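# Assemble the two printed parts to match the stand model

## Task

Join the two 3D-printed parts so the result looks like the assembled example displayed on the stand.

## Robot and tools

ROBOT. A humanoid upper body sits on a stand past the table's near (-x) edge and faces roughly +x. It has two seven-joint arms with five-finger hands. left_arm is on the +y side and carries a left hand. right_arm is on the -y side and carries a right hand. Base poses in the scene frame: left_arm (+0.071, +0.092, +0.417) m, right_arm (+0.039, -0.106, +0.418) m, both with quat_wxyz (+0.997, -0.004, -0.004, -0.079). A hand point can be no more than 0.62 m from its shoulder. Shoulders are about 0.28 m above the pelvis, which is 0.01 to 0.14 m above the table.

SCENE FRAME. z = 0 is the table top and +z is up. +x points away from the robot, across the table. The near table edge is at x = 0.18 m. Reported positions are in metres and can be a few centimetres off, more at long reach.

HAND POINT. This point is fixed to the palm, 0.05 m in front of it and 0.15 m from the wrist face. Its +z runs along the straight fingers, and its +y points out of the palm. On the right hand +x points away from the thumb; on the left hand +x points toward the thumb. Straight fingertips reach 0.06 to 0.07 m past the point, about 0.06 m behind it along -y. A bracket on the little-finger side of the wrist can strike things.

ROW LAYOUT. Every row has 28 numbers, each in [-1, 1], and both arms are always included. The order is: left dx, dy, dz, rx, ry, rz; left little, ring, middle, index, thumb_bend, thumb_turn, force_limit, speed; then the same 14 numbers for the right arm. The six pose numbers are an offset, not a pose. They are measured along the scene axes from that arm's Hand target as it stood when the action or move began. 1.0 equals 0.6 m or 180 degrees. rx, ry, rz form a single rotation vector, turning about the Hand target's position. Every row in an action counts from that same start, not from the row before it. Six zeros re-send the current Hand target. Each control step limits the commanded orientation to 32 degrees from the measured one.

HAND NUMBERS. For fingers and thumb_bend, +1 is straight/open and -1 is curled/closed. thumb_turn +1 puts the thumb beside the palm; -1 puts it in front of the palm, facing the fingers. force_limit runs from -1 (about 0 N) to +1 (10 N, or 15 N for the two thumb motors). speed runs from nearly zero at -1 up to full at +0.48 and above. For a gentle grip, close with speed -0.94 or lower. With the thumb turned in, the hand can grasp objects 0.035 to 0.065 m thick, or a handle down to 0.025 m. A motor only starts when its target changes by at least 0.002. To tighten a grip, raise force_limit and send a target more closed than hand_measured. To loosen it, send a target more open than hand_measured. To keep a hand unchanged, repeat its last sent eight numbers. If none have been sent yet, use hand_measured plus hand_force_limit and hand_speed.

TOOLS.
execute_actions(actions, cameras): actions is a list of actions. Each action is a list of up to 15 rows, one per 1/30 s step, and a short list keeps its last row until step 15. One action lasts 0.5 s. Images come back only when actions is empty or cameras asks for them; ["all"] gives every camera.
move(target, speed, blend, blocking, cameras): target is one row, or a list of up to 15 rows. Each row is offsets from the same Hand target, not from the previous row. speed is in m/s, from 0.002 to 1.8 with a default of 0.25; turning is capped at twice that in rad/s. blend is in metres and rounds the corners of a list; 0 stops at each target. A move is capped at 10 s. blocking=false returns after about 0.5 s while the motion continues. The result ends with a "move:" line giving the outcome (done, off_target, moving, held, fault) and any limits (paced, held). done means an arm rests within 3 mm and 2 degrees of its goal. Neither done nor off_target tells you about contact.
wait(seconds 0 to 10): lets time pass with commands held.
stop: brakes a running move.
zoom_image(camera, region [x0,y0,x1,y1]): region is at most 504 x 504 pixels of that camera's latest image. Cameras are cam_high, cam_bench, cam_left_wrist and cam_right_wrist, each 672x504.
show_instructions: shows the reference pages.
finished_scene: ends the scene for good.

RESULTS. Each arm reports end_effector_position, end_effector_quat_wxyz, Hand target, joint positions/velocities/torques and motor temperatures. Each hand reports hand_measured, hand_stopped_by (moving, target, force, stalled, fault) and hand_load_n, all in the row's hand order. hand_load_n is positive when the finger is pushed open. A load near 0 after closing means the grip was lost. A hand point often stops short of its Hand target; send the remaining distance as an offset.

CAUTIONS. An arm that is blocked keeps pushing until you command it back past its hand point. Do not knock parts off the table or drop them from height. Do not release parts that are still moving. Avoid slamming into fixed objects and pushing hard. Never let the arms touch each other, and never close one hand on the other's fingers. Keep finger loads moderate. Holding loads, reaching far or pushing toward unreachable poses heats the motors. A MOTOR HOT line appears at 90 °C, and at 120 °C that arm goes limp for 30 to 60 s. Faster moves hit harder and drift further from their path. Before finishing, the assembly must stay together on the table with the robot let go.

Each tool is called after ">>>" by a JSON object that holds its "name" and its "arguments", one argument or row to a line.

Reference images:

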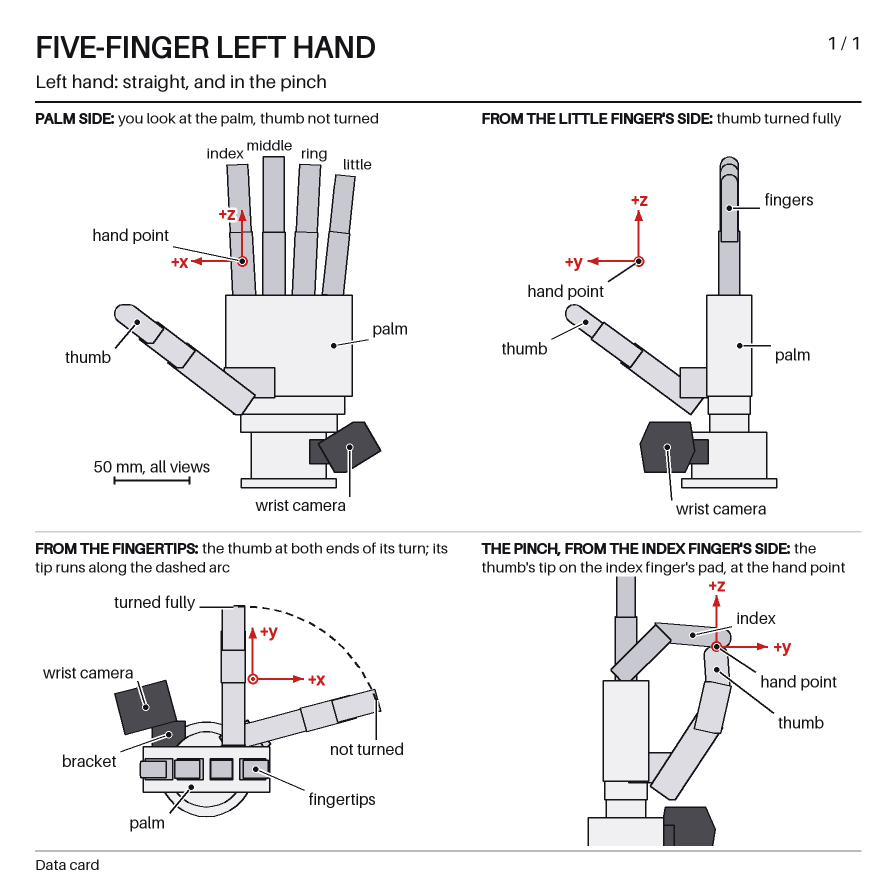

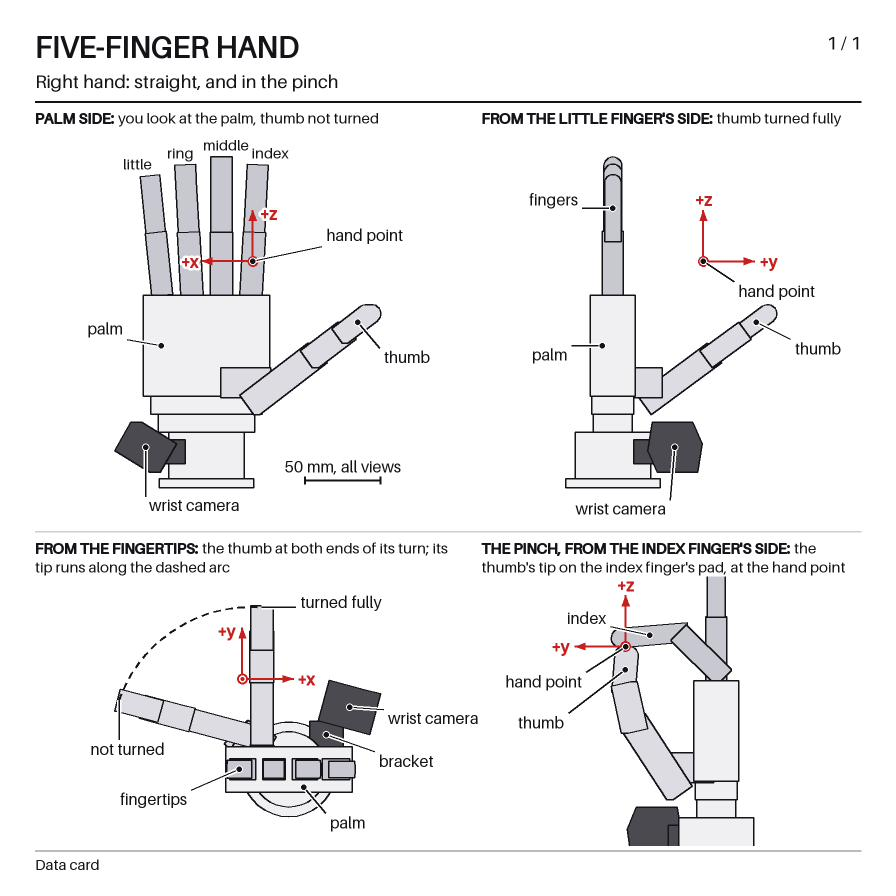

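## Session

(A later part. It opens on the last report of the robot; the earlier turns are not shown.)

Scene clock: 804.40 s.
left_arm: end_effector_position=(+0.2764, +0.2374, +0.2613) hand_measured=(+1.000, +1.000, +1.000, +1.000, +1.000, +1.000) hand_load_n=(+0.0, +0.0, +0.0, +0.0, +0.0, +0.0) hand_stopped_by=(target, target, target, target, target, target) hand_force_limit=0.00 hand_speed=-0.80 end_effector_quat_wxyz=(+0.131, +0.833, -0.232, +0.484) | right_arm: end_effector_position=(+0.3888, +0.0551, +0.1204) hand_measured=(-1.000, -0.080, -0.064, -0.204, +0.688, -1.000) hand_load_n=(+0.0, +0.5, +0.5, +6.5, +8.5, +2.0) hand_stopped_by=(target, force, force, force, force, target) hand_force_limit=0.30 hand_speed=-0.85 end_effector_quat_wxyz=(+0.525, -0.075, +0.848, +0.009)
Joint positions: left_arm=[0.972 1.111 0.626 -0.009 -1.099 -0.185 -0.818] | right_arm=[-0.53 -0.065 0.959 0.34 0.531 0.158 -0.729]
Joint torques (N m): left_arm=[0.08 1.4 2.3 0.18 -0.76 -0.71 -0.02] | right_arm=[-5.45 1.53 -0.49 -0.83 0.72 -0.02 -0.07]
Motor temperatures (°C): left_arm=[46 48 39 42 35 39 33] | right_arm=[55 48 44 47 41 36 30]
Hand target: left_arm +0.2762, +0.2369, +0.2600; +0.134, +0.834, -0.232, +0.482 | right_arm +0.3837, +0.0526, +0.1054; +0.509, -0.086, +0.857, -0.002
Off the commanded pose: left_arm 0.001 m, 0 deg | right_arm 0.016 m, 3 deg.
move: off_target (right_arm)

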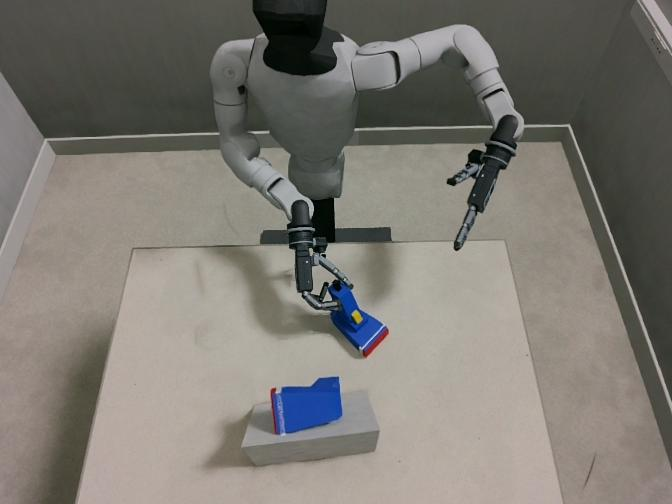

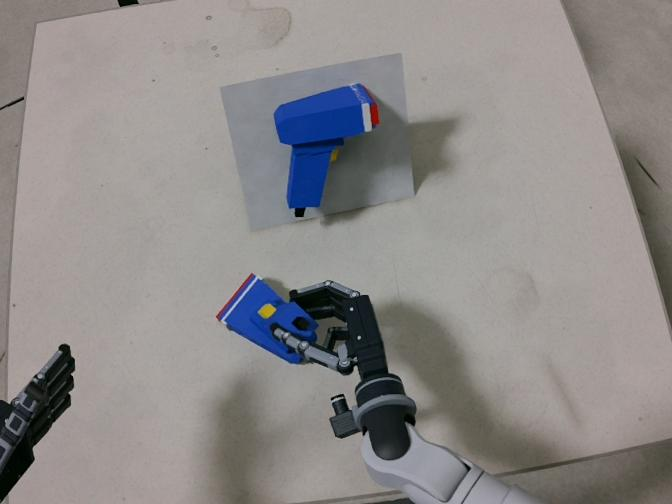

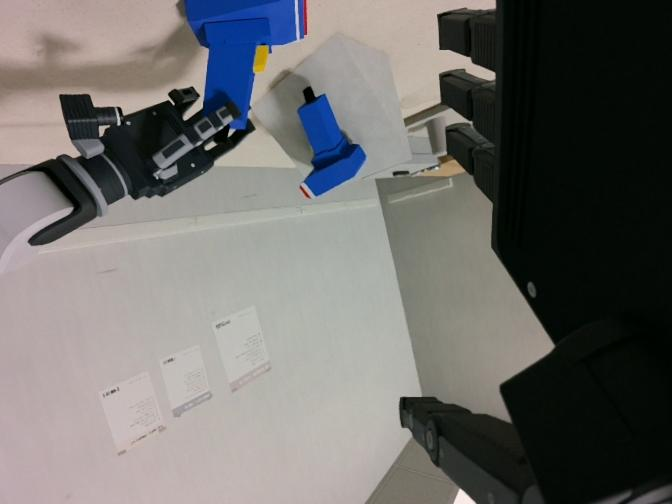

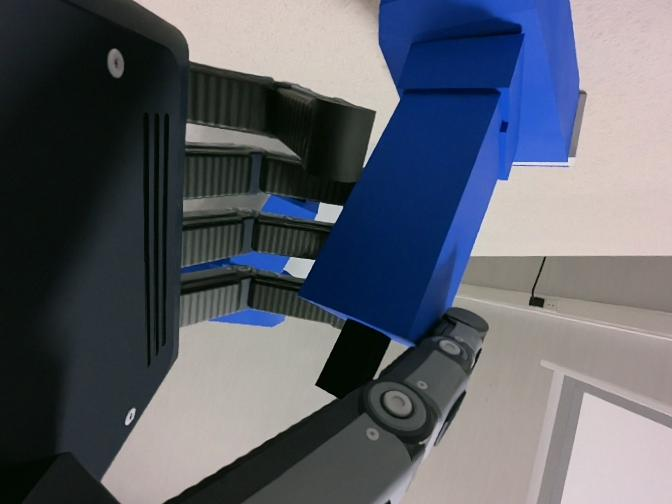

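>>> {"name": "move", "arguments": {
  "target": [0,0,0,0,0,0,1,1,1,1,1,1,0,-0.8,0.006,0,-0.01,-0.011,0.022,0,-1,-0.6,-0.6,-0.6,-0.6,-1,0.3,-0.85],
  "speed": 0.03,
  "cameras": ["all"]
}}

>>> {"name": "zoom_image", "arguments": {
  "camera": "cam_bench",
  "region": [215, 265, 375, 405]
}}

>>> {"name": "zoom_image", "arguments": {
  "camera": "cam_left_wrist",
  "region": [160, 0, 320, 100]
}}

>>> {"name": "zoom_image", "arguments": {
  "camera": "cam_right_wrist",
  "region": [350, 0, 570, 190]
}}

Scene clock: 826.43 s.
left_arm: end_effector_position=(+0.2764, +0.2374, +0.2613) hand_measured=(+1.000, +1.000, +1.000, +1.000, +1.000, +1.000) hand_load_n=(-0.5, +0.0, +0.0, +0.0, +0.0, +0.0) hand_stopped_by=(target, target, target, target, target, target) hand_force_limit=0.00 hand_speed=-0.80 end_effector_quat_wxyz=(+0.131, +0.833, -0.232, +0.484) | right_arm: end_effector_position=(+0.3948, +0.0586, +0.1188) hand_measured=(-1.000, -0.080, -0.064, -0.204, +0.688, -1.000) hand_load_n=(+0.0, +0.5, +0.5, +5.0, +8.5, +1.0) hand_stopped_by=(target, force, force, force, force, target) hand_force_limit=0.30 hand_speed=-0.85 end_effector_quat_wxyz=(+0.502, -0.087, +0.860, -0.001)
Joint positions: left_arm=[0.972 1.111 0.626 -0.009 -1.099 -0.185 -0.818] | right_arm=[-0.579 -0.046 0.931 0.324 0.568 0.279 -0.742]
Joint torques (N m): left_arm=[0.07 1.39 2.31 0.18 -0.76 -0.71 -0.01] | right_arm=[-4.92 1 -1 -1.64 1.15 0.64 -0.27]
Hand target: left_arm +0.2762, +0.2369, +0.2600; +0.134, +0.834, -0.232, +0.482 | right_arm +0.3873, +0.0526, +0.0994; +0.477, -0.094, +0.874, -0.014
Off the commanded pose: left_arm 0.001 m, 0 deg | right_arm 0.022 m, 4 deg.
move: off_target (right_arm)

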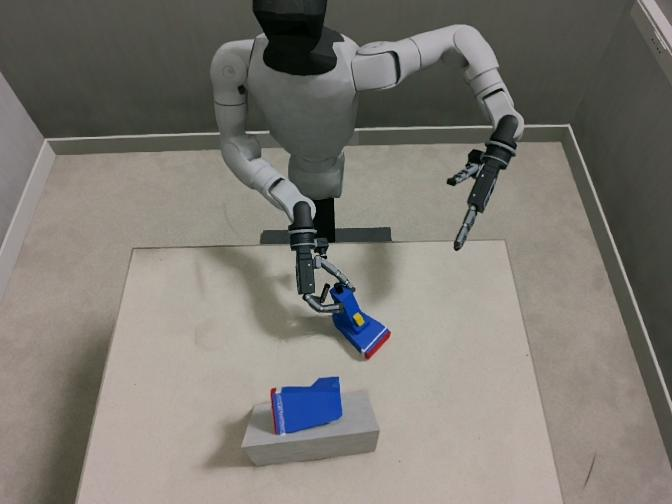

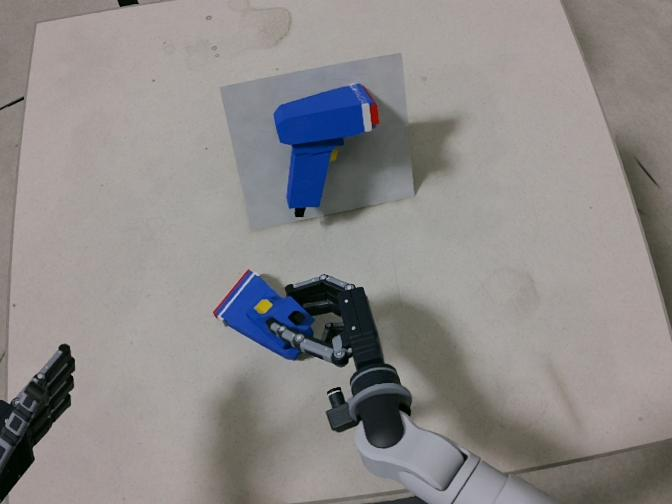

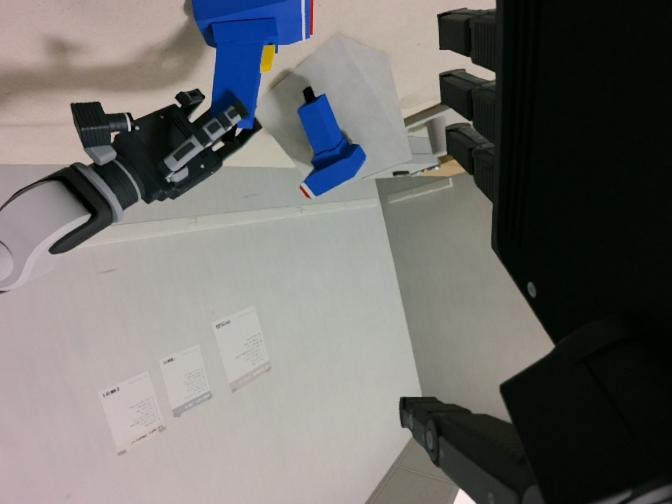

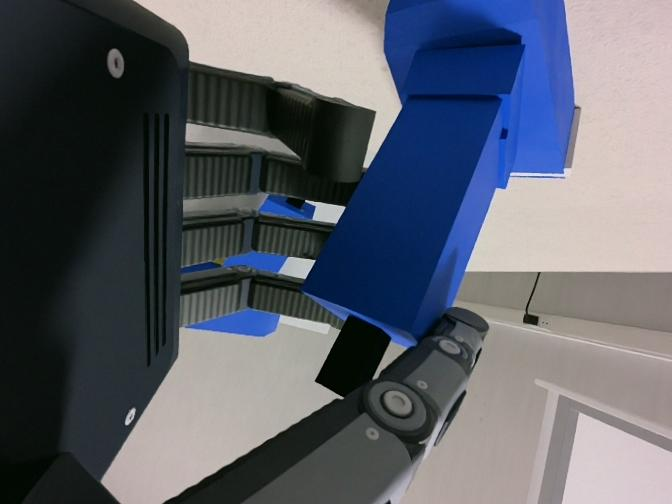

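Scaled by 3.150 from the camera's 672x504 image, which has a finer 960x720 frame.

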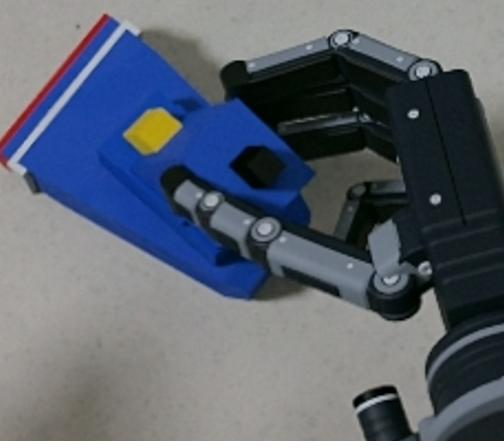

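Scaled by 3.150 from the camera's 672x504 image, which has a finer 960x720 frame.

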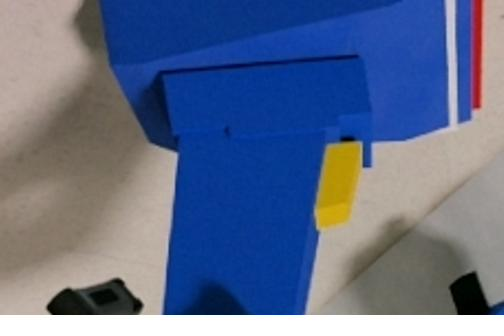

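Scaled by 2.291 from the camera's 672x504 image, which has a finer 960x720 frame.

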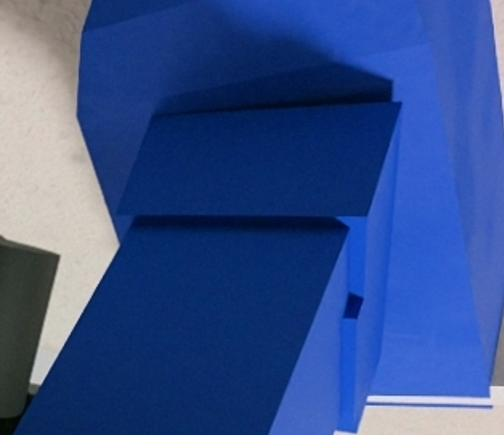

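>>> {"name": "zoom_image", "arguments": {
  "camera": "cam_high",
  "region": [310, 260, 410, 360]
}}

>>> {"name": "zoom_image", "arguments": {
  "camera": "cam_bench",
  "region": [205, 260, 325, 370]
}}

Scaled by 5.040 from the camera's 672x504 image, which has a finer 960x720 frame.

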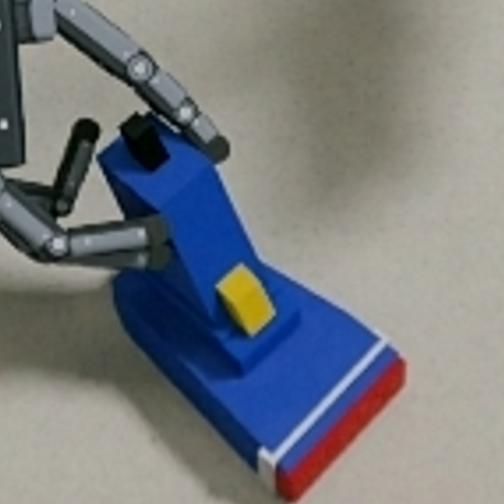

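Scaled by 4.200 from the camera's 672x504 image, which has a finer 960x720 frame.

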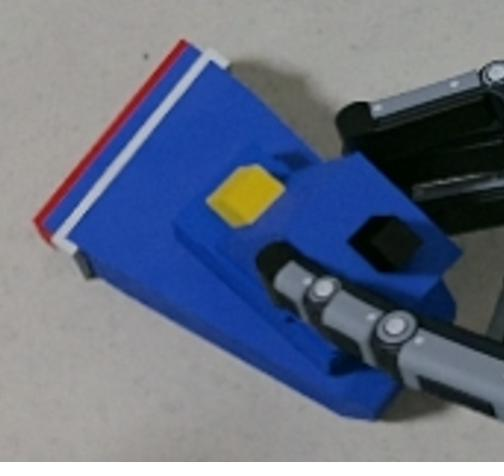

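>>> {"name": "move", "arguments": {
  "target": [
    [0,0,0,0,0,0,1,1,1,1,1,1,0,-0.8,0.0125,0.011,0.055,0.011,-0.019,0,-1,-0.6,-0.6,-0.6,-0.6,-1,0.3,-0.85],
    [0,0,0,0,0,0,1,1,1,1,1,1,0,-0.8,0.0115,0.019,0.058,0.011,-0.019,0,-1,-0.6,-0.6,-0.6,-0.6,-1,0.3,-0.85]
  ],
  "speed": 0.05,
  "cameras": ["all"]
}}

>>> {"name": "zoom_image", "arguments": {
  "camera": "cam_bench",
  "region": [205, 260, 325, 370]
}}

>>> {"name": "zoom_image", "arguments": {
  "camera": "cam_high",
  "region": [310, 260, 410, 360]
}}

>>> {"name": "zoom_image", "arguments": {
  "camera": "cam_left_wrist",
  "region": [160, 0, 320, 100]
}}

>>> {"name": "zoom_image", "arguments": {
  "camera": "cam_right_wrist",
  "region": [350, 0, 570, 190]
}}

Scene clock: 896.47 s.
left_arm: end_effector_position=(+0.2764, +0.2374, +0.2613) hand_measured=(+1.000, +1.000, +1.000, +1.000, +1.000, +1.000) hand_load_n=(+0.0, +0.0, +0.0, +0.0, +0.0, +0.0) hand_stopped_by=(target, target, target, target, target, target) hand_force_limit=0.00 hand_speed=-0.80 end_effector_quat_wxyz=(+0.131, +0.833, -0.232, +0.484) | right_arm: end_effector_position=(+0.3936, +0.0597, +0.1279) hand_measured=(-1.000, -0.080, -0.064, -0.204, +0.688, -1.000) hand_load_n=(+0.0, +0.0, +0.0, +7.0, +7.0, -1.0) hand_stopped_by=(target, force, force, force, force, target) hand_force_limit=0.30 hand_speed=-0.85 end_effector_quat_wxyz=(+0.500, -0.089, +0.861, -0.009)
Joint positions: left_arm=[0.972 1.111 0.626 -0.009 -1.099 -0.185 -0.818] | right_arm=[-0.579 -0.05 0.921 0.239 0.574 0.367 -0.79]
Joint torques (N m): left_arm=[0.08 1.39 2.3 0.18 -0.76 -0.71 -0.01] | right_arm=[-6.65 2.3 -1.58 -4.17 0.75 -1.03 -0.27]
Hand target: left_arm +0.2762, +0.2369, +0.2600; +0.134, +0.834, -0.232, +0.482 | right_arm +0.3942, +0.0640, +0.1342; +0.505, -0.086, +0.859, -0.001
Off the commanded pose: left_arm 0.001 m, 0 deg | right_arm 0.008 m, 1 deg.
move: off_target (right_arm)

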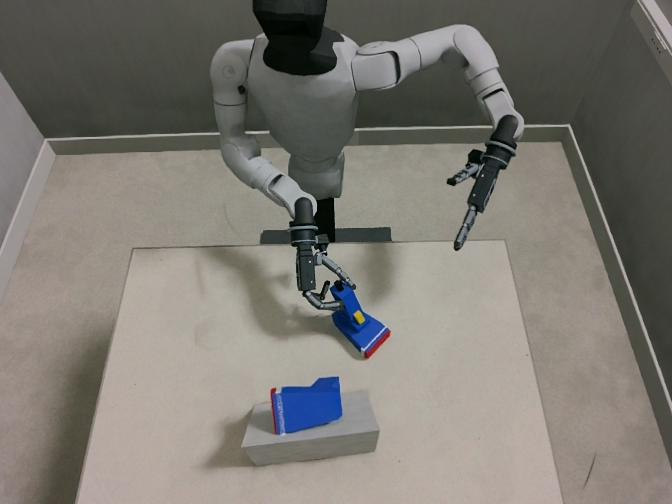

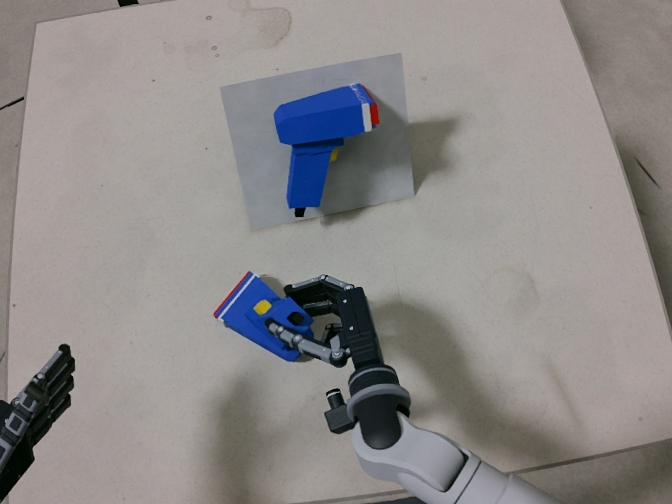

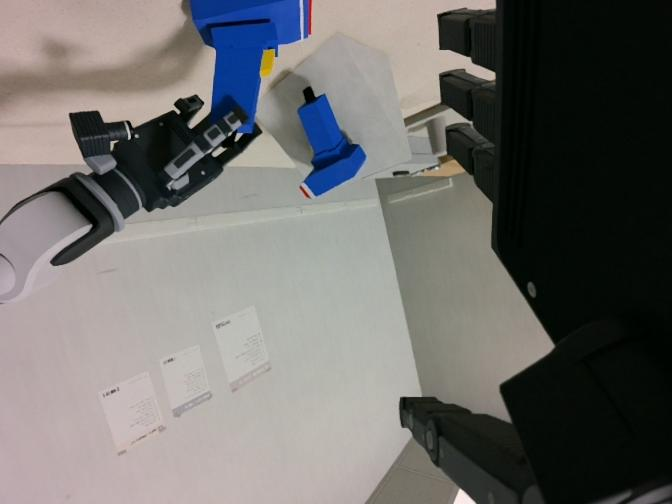

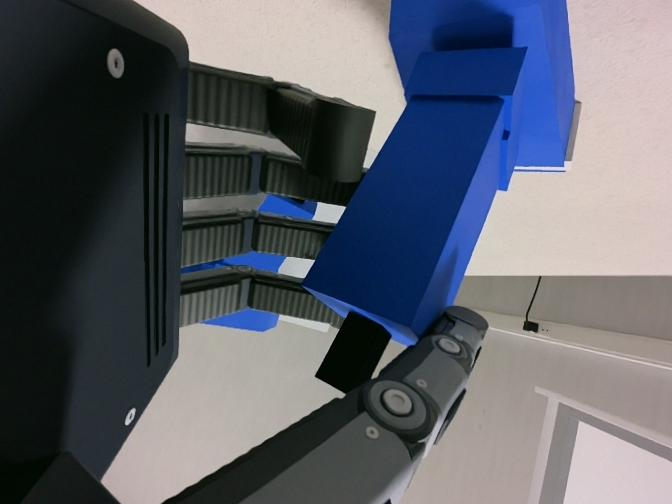

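Scaled by 4.200 from the camera's 672x504 image, which has a finer 960x720 frame.

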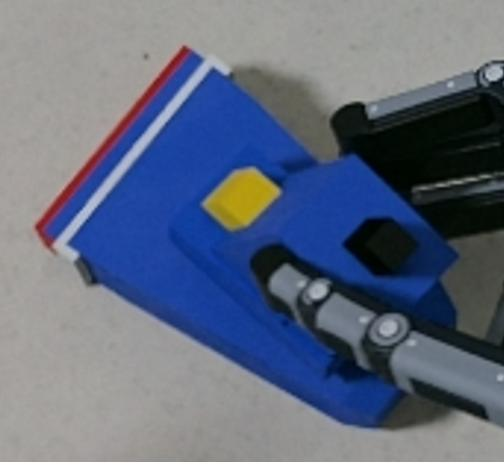

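Scaled by 5.040 from the camera's 672x504 image, which has a finer 960x720 frame.

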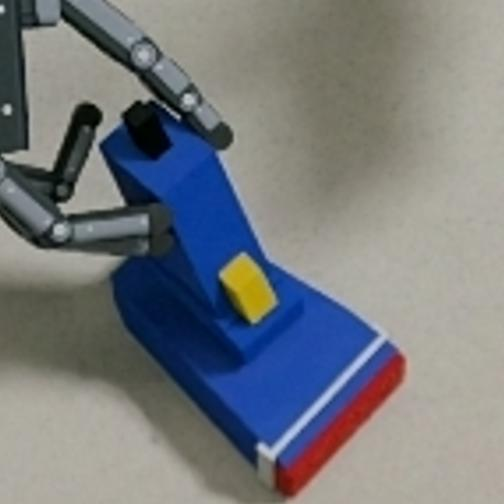

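Scaled by 3.150 from the camera's 672x504 image, which has a finer 960x720 frame.

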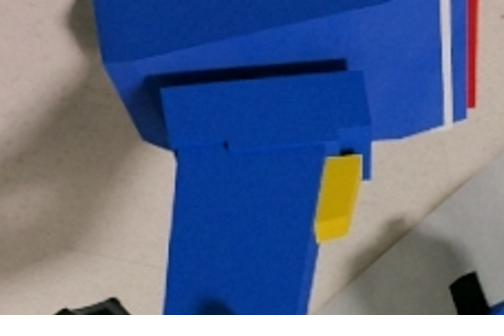

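Scaled by 2.291 from the camera's 672x504 image, which has a finer 960x720 frame.

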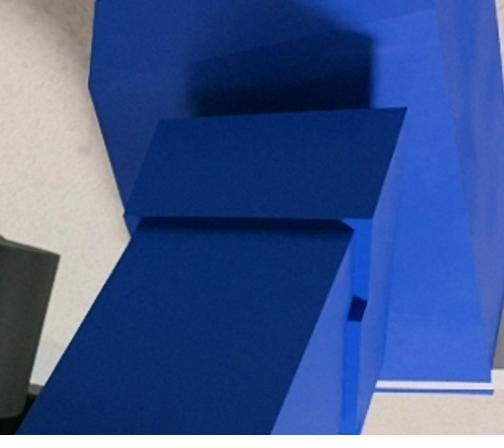

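>>> {"name": "move", "arguments": {
  "target": [0,0,0,0,0,0,1,1,1,1,1,1,0,-0.8,0,0,-0.05,0,0,0,-1,-0.6,-0.6,-0.6,-0.6,-1,0.3,-0.85],
  "speed": 0.03,
  "cameras": ["all"]
}}

>>> {"name": "zoom_image", "arguments": {
  "camera": "cam_bench",
  "region": [205, 260, 325, 370]
}}

>>> {"name": "zoom_image", "arguments": {
  "camera": "cam_left_wrist",
  "region": [160, 0, 320, 100]
}}

>>> {"name": "zoom_image", "arguments": {
  "camera": "cam_right_wrist",
  "region": [350, 0, 570, 190]
}}

Scene clock: 915.70 s.
left_arm: end_effector_position=(+0.2764, +0.2374, +0.2613) hand_measured=(+1.000, +1.000, +1.000, +1.000, +1.000, +1.000) hand_load_n=(+0.0, +0.0, +0.0, +0.0, +0.0, +0.0) hand_stopped_by=(target, target, target, target, target, target) hand_force_limit=0.00 hand_speed=-0.80 end_effector_quat_wxyz=(+0.131, +0.833, -0.232, +0.484) | right_arm: end_effector_position=(+0.4001, +0.0667, +0.1212) hand_measured=(-1.000, -0.080, -0.064, -0.204, +0.688, -1.000) hand_load_n=(+0.0, +0.5, +0.5, +6.5, +8.0, +1.5) hand_stopped_by=(target, force, force, force, force, target) hand_force_limit=0.30 hand_speed=-0.85 end_effector_quat_wxyz=(+0.523, -0.073, +0.849, +0.011)
Joint positions: left_arm=[0.972 1.111 0.626 -0.009 -1.099 -0.185 -0.818] | right_arm=[-0.585 0.01 0.937 0.452 0.529 0.144 -0.711]
Joint torques (N m): left_arm=[0.08 1.39 2.3 0.18 -0.76 -0.71 -0.02] | right_arm=[-6.62 2.05 -1.17 -3.04 0.83 -0.67 -0.2]
Hand target: left_arm +0.2762, +0.2369, +0.2600; +0.134, +0.834, -0.232, +0.482 | right_arm +0.3994, +0.0666, +0.1197; +0.521, -0.075, +0.850, +0.009 (not the last commanded pose)
Off the commanded pose: left_arm 0.001 m, 0 deg | right_arm 0.018 m, 3 deg.
move: held (right_arm; a check stopped the path); limits=held
pose unreachable (right arm): on one or more control steps of this call, first in action 0 (counted from 0), this arm could not follow its commanded pose, so it was not sent that pose on those steps. It may still have moved: this result reports where it is.
cause: moving toward the commanded pose would bring a part of the arm (just beyond joint 3 (shoulder yaw)) too close to the robot's own body.

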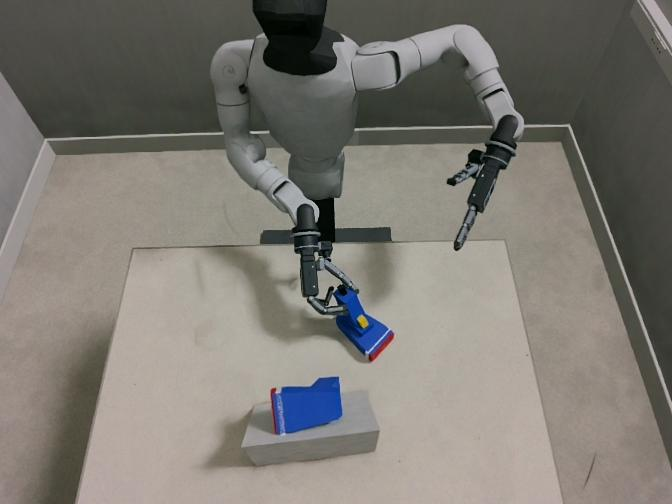

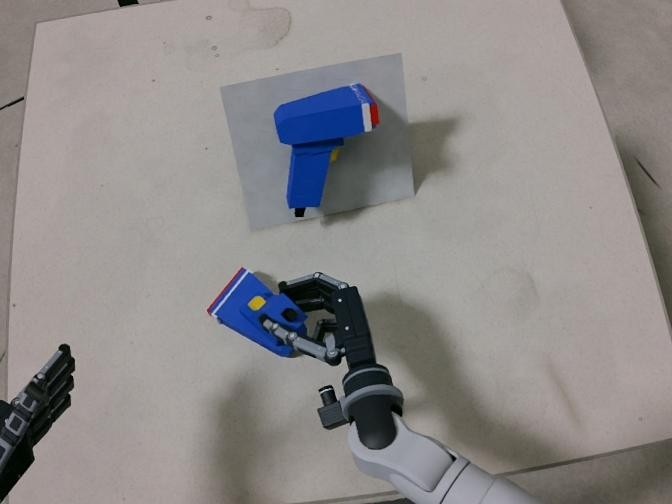

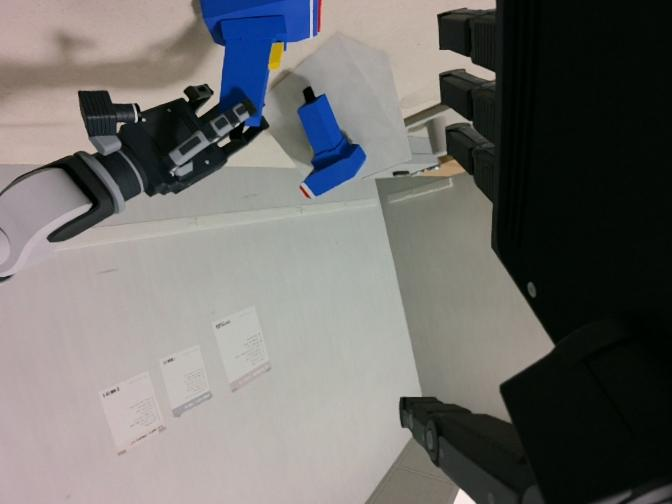

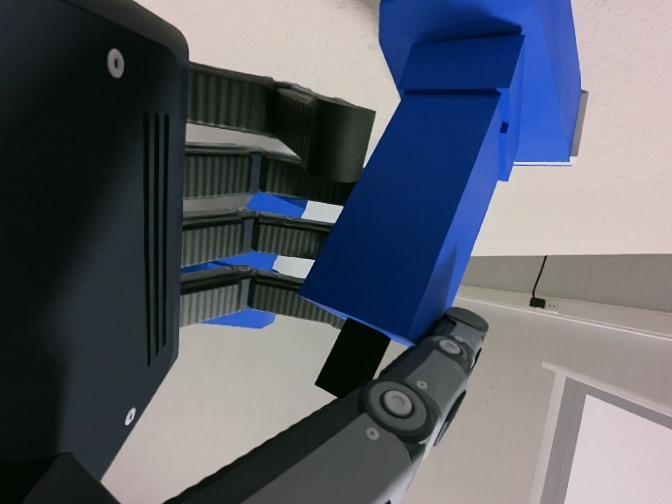

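Scaled by 4.200 from the camera's 672x504 image, which has a finer 960x720 frame.

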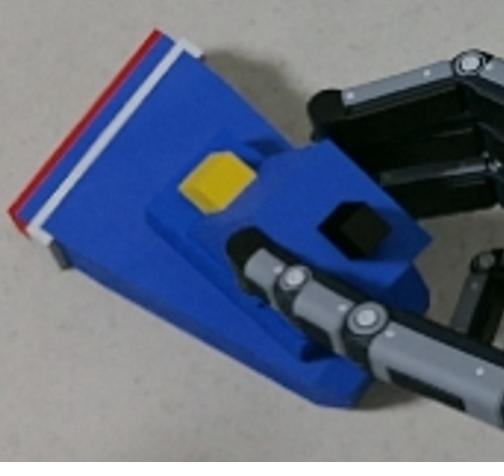

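Scaled by 3.150 from the camera's 672x504 image, which has a finer 960x720 frame.

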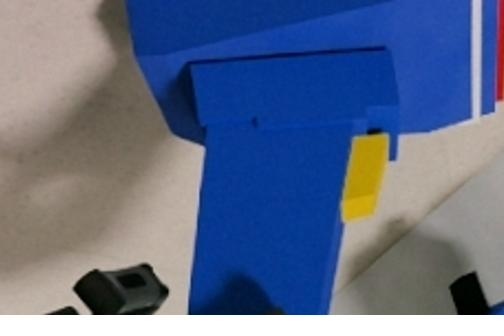

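Scaled by 2.291 from the camera's 672x504 image, which has a finer 960x720 frame.

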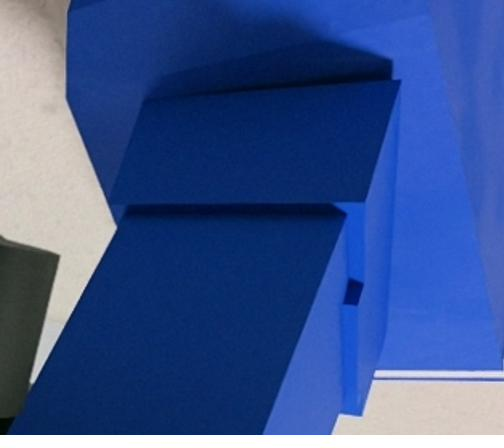

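>>> {"name": "move", "arguments": {
  "target": [0,0,0,0,0,0,1,1,1,1,1,1,0,-0.8,-0.035,-0.1,0.003,0,0,0,-1,-0.6,-0.6,-0.6,-0.6,-1,0.3,-0.85],
  "speed": 0.05,
  "cameras": ["all"]
}}

>>> {"name": "zoom_image", "arguments": {
  "camera": "cam_bench",
  "region": [225, 260, 365, 390]
}}

>>> {"name": "zoom_image", "arguments": {
  "camera": "cam_left_wrist",
  "region": [120, 0, 280, 100]
}}

>>> {"name": "zoom_image", "arguments": {
  "camera": "cam_right_wrist",
  "region": [350, 0, 570, 190]
}}

Scene clock: 930.90 s.
left_arm: end_effector_position=(+0.2764, +0.2374, +0.2613) hand_measured=(+1.000, +1.000, +1.000, +1.000, +1.000, +1.000) hand_load_n=(+0.0, +0.0, +0.0, +0.0, +0.0, +0.0) hand_stopped_by=(target, target, target, target, target, target) hand_force_limit=0.00 hand_speed=-0.80 end_effector_quat_wxyz=(+0.131, +0.833, -0.232, +0.484) | right_arm: end_effector_position=(+0.3789, +0.0049, +0.1174) hand_measured=(-1.000, -0.080, -0.064, -0.204, +0.688, -1.000) hand_load_n=(+0.0, +0.0, +0.0, +6.0, +6.0, -1.0) hand_stopped_by=(target, force, force, force, force, target) hand_force_limit=0.30 hand_speed=-0.85 end_effector_quat_wxyz=(+0.518, -0.081, +0.851, +0.002)
Joint positions: left_arm=[0.972 1.111 0.626 -0.009 -1.099 -0.185 -0.818] | right_arm=[-0.457 -0.296 0.935 0.13 0.585 0.189 -0.682]
Joint torques (N m): left_arm=[0.08 1.4 2.3 0.18 -0.76 -0.71 -0.01] | right_arm=[-5.09 0.62 -2.11 -4.16 0.89 -1.26 -0.12]
Hand target: left_arm +0.2762, +0.2369, +0.2600; +0.134, +0.834, -0.232, +0.482 | right_arm +0.3784, +0.0066, +0.1215; +0.521, -0.075, +0.850, +0.009
Off the commanded pose: left_arm 0.001 m, 0 deg | right_arm 0.004 m, 1 deg.
move: off_target (right_arm)

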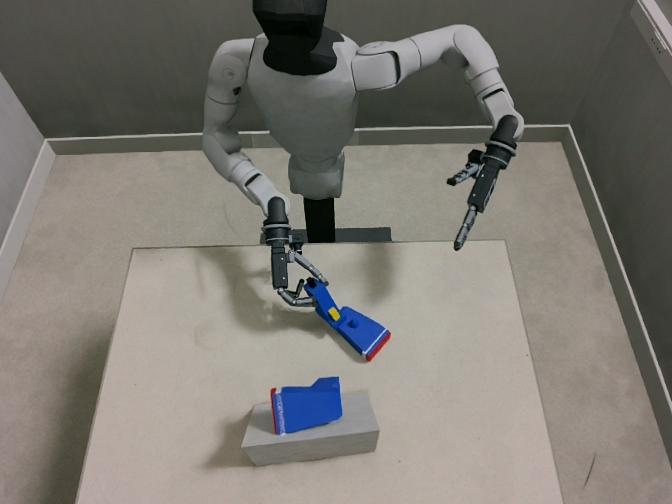

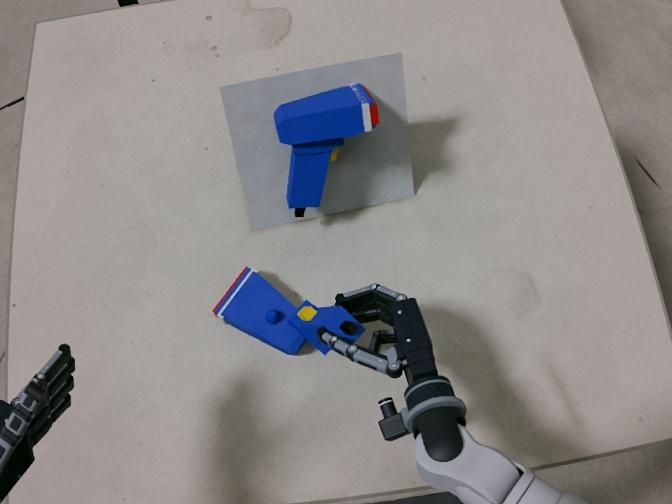

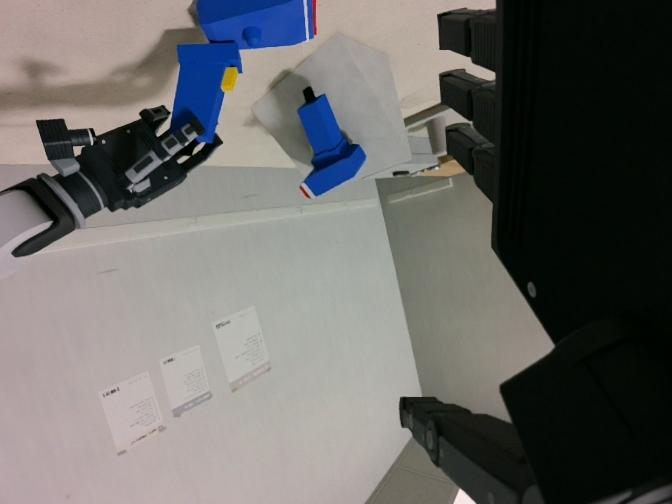

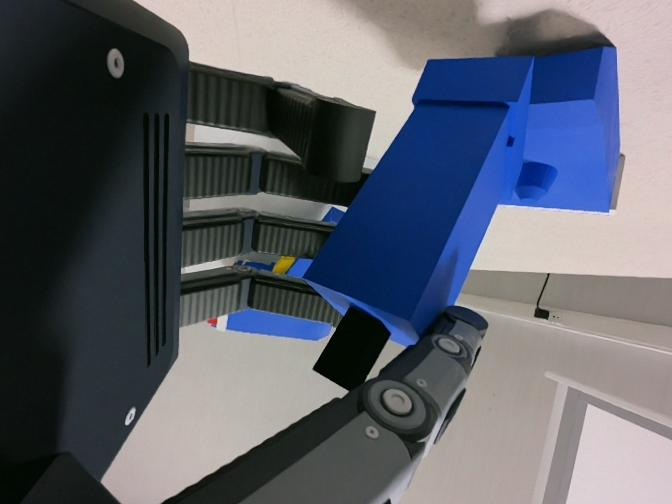

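Scaled by 3.600 from the camera's 672x504 image, which has a finer 960x720 frame.

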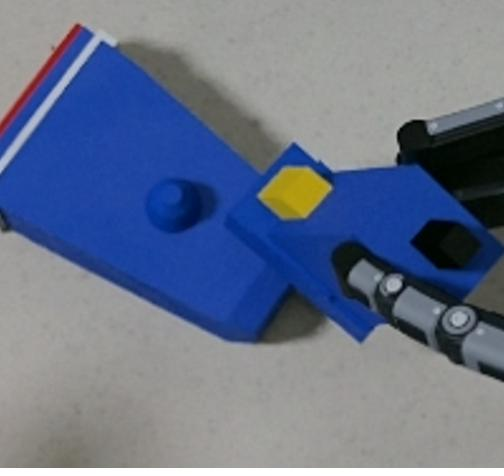

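Scaled by 3.150 from the camera's 672x504 image, which has a finer 960x720 frame.

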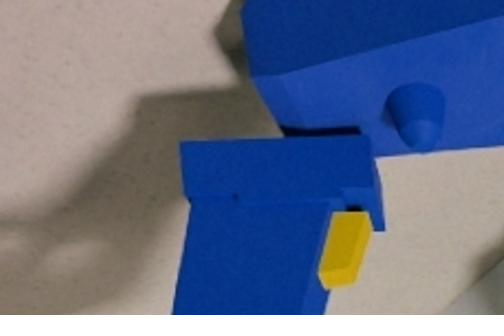

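Scaled by 2.291 from the camera's 672x504 image, which has a finer 960x720 frame.

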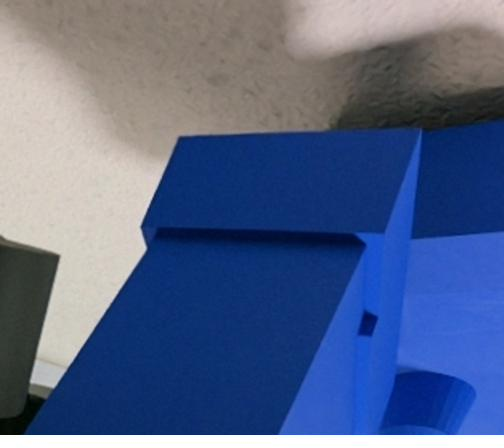

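>>> {"name": "move", "arguments": {
  "target": [
    [0,0,-0.15,0,0,0,1,1,1,1,1,1,0,-0.8,-0.005,-0.01,0.06,0,0,0,-1,-0.6,-0.6,-0.6,-0.6,-1,0.3,-0.85],
    [0,0,-0.15,0,0,0,1,1,1,1,1,1,0,-0.8,0.049,0.083,0.058,-0.019,0.006,-0.006,-1,-0.6,-0.6,-0.6,-0.6,-1,0.3,-0.85]
  ],
  "speed": 0.1,
  "cameras": ["all"]
}}

>>> {"name": "zoom_image", "arguments": {
  "camera": "cam_bench",
  "region": [205, 260, 325, 370]
}}

>>> {"name": "zoom_image", "arguments": {
  "camera": "cam_left_wrist",
  "region": [100, 20, 320, 200]
}}

>>> {"name": "zoom_image", "arguments": {
  "camera": "cam_right_wrist",
  "region": [350, 0, 570, 190]
}}

Scene clock: 1053.17 s.
left_arm: end_effector_position=(+0.2785, +0.2390, +0.1734) hand_measured=(+1.000, +1.000, +1.000, +1.000, +1.000, +1.000) hand_load_n=(+0.0, +0.0, +0.0, +0.0, +0.0, +0.0) hand_stopped_by=(target, target, target, target, target, target) hand_force_limit=0.00 hand_speed=-0.80 end_effector_quat_wxyz=(+0.130, +0.833, -0.234, +0.485) | right_arm: end_effector_position=(+0.4030, +0.0555, +0.1502) hand_measured=(-1.000, -0.080, -0.064, -0.204, +0.688, -1.000) hand_load_n=(+0.0, +0.0, +0.0, +6.5, +6.5, -1.0) hand_stopped_by=(target, force, force, force, force, target) hand_force_limit=0.30 hand_speed=-0.85 end_effector_quat_wxyz=(+0.501, -0.082, +0.861, -0.019)
Joint positions: left_arm=[0.484 0.963 0.209 0.407 -0.855 -0.378 -0.869] | right_arm=[-0.635 -0.073 0.902 0.133 0.656 0.475 -0.876]
Joint torques (N m): left_arm=[-0.13 2.01 1.65 -0.17 -0.57 -0.85 -0.02] | right_arm=[-8.41 2.05 -2.04 -2.38 0.66 -1.22 -0.14]
Motor temperatures (°C): left_arm=[45 48 39 42 34 39 32] | right_arm=[53 47 45 52 40 36 30]
Hand target: left_arm +0.2762, +0.2369, +0.1700; +0.134, +0.834, -0.232, +0.482 | right_arm +0.4078, +0.0564, +0.1563; +0.511, -0.082, +0.856, -0.020
Off the commanded pose: left_arm 0.005 m, 1 deg | right_arm 0.008 m, 1 deg.
move: off_target (left_arm, right_arm)

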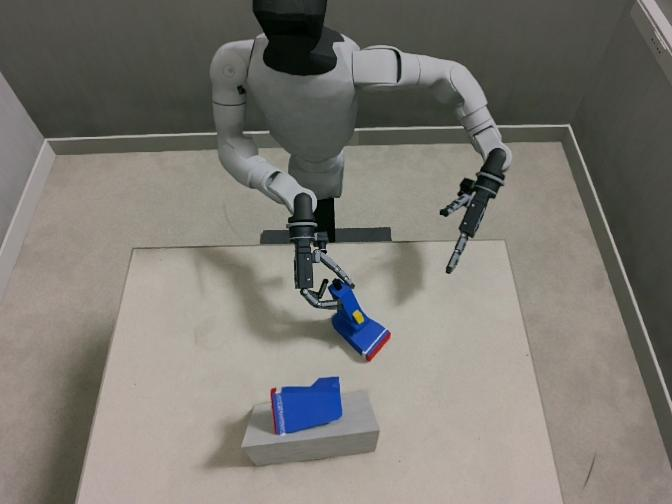

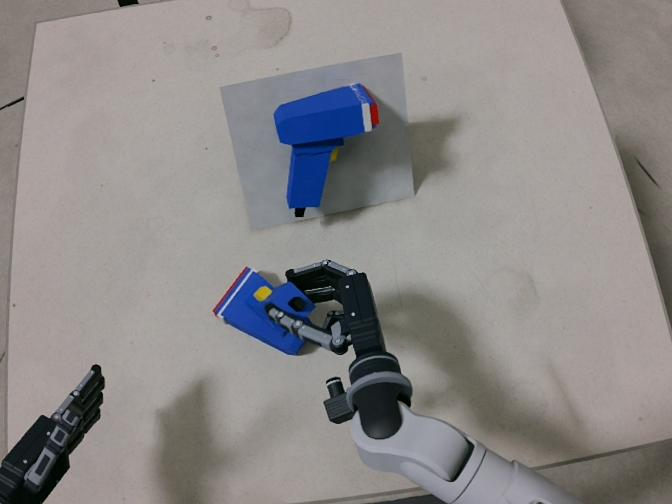

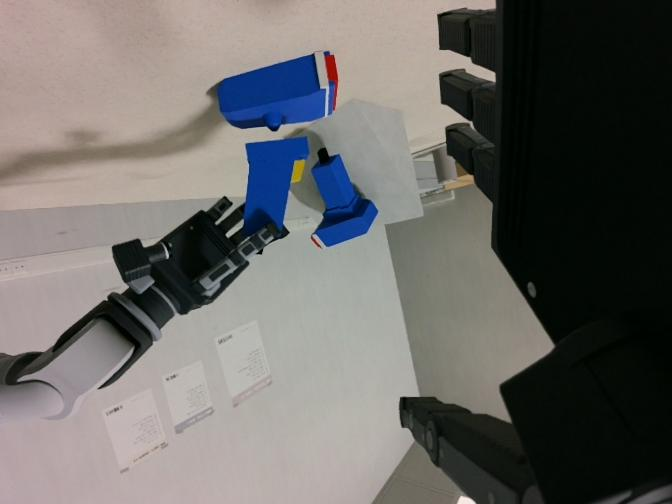

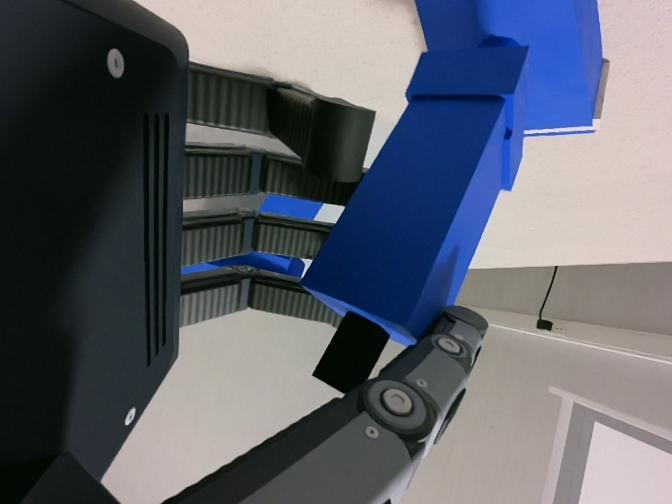

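Scaled by 4.200 from the camera's 672x504 image, which has a finer 960x720 frame.

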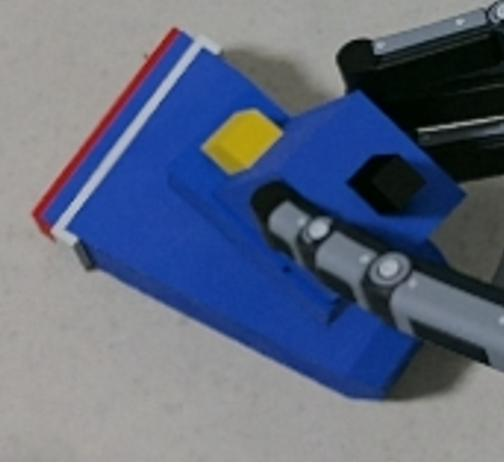

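Scaled by 2.291 from the camera's 672x504 image, which has a finer 960x720 frame.

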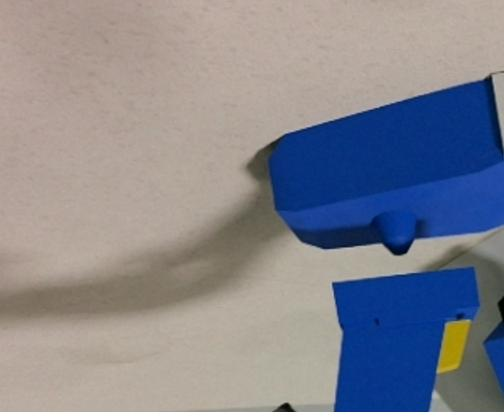

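Scaled by 2.291 from the camera's 672x504 image, which has a finer 960x720 frame.

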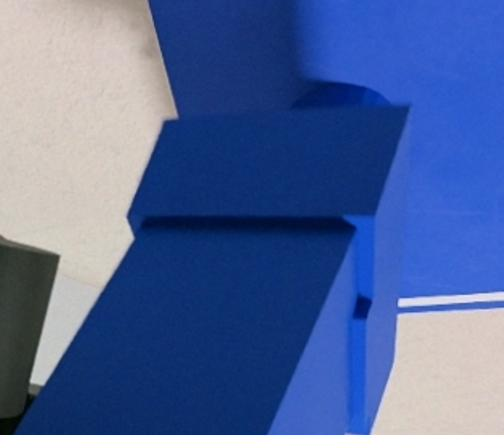

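>>> {"name": "zoom_image", "arguments": {
  "camera": "cam_high",
  "region": [310, 260, 410, 360]
}}

>>> {"name": "zoom_image", "arguments": {
  "camera": "cam_left_wrist",
  "region": [210, 80, 330, 180]
}}

Scaled by 5.040 from the camera's 672x504 image, which has a finer 960x720 frame.

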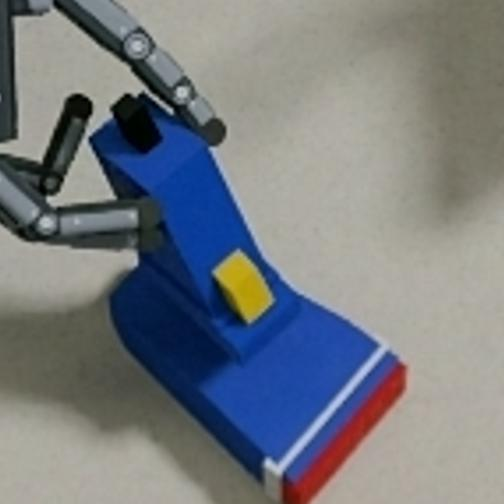

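Scaled by 4.200 from the camera's 672x504 image, which has a finer 960x720 frame.

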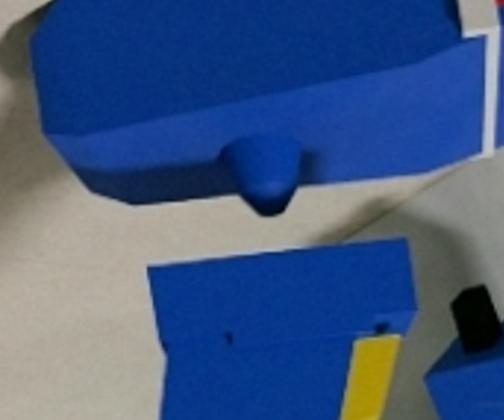

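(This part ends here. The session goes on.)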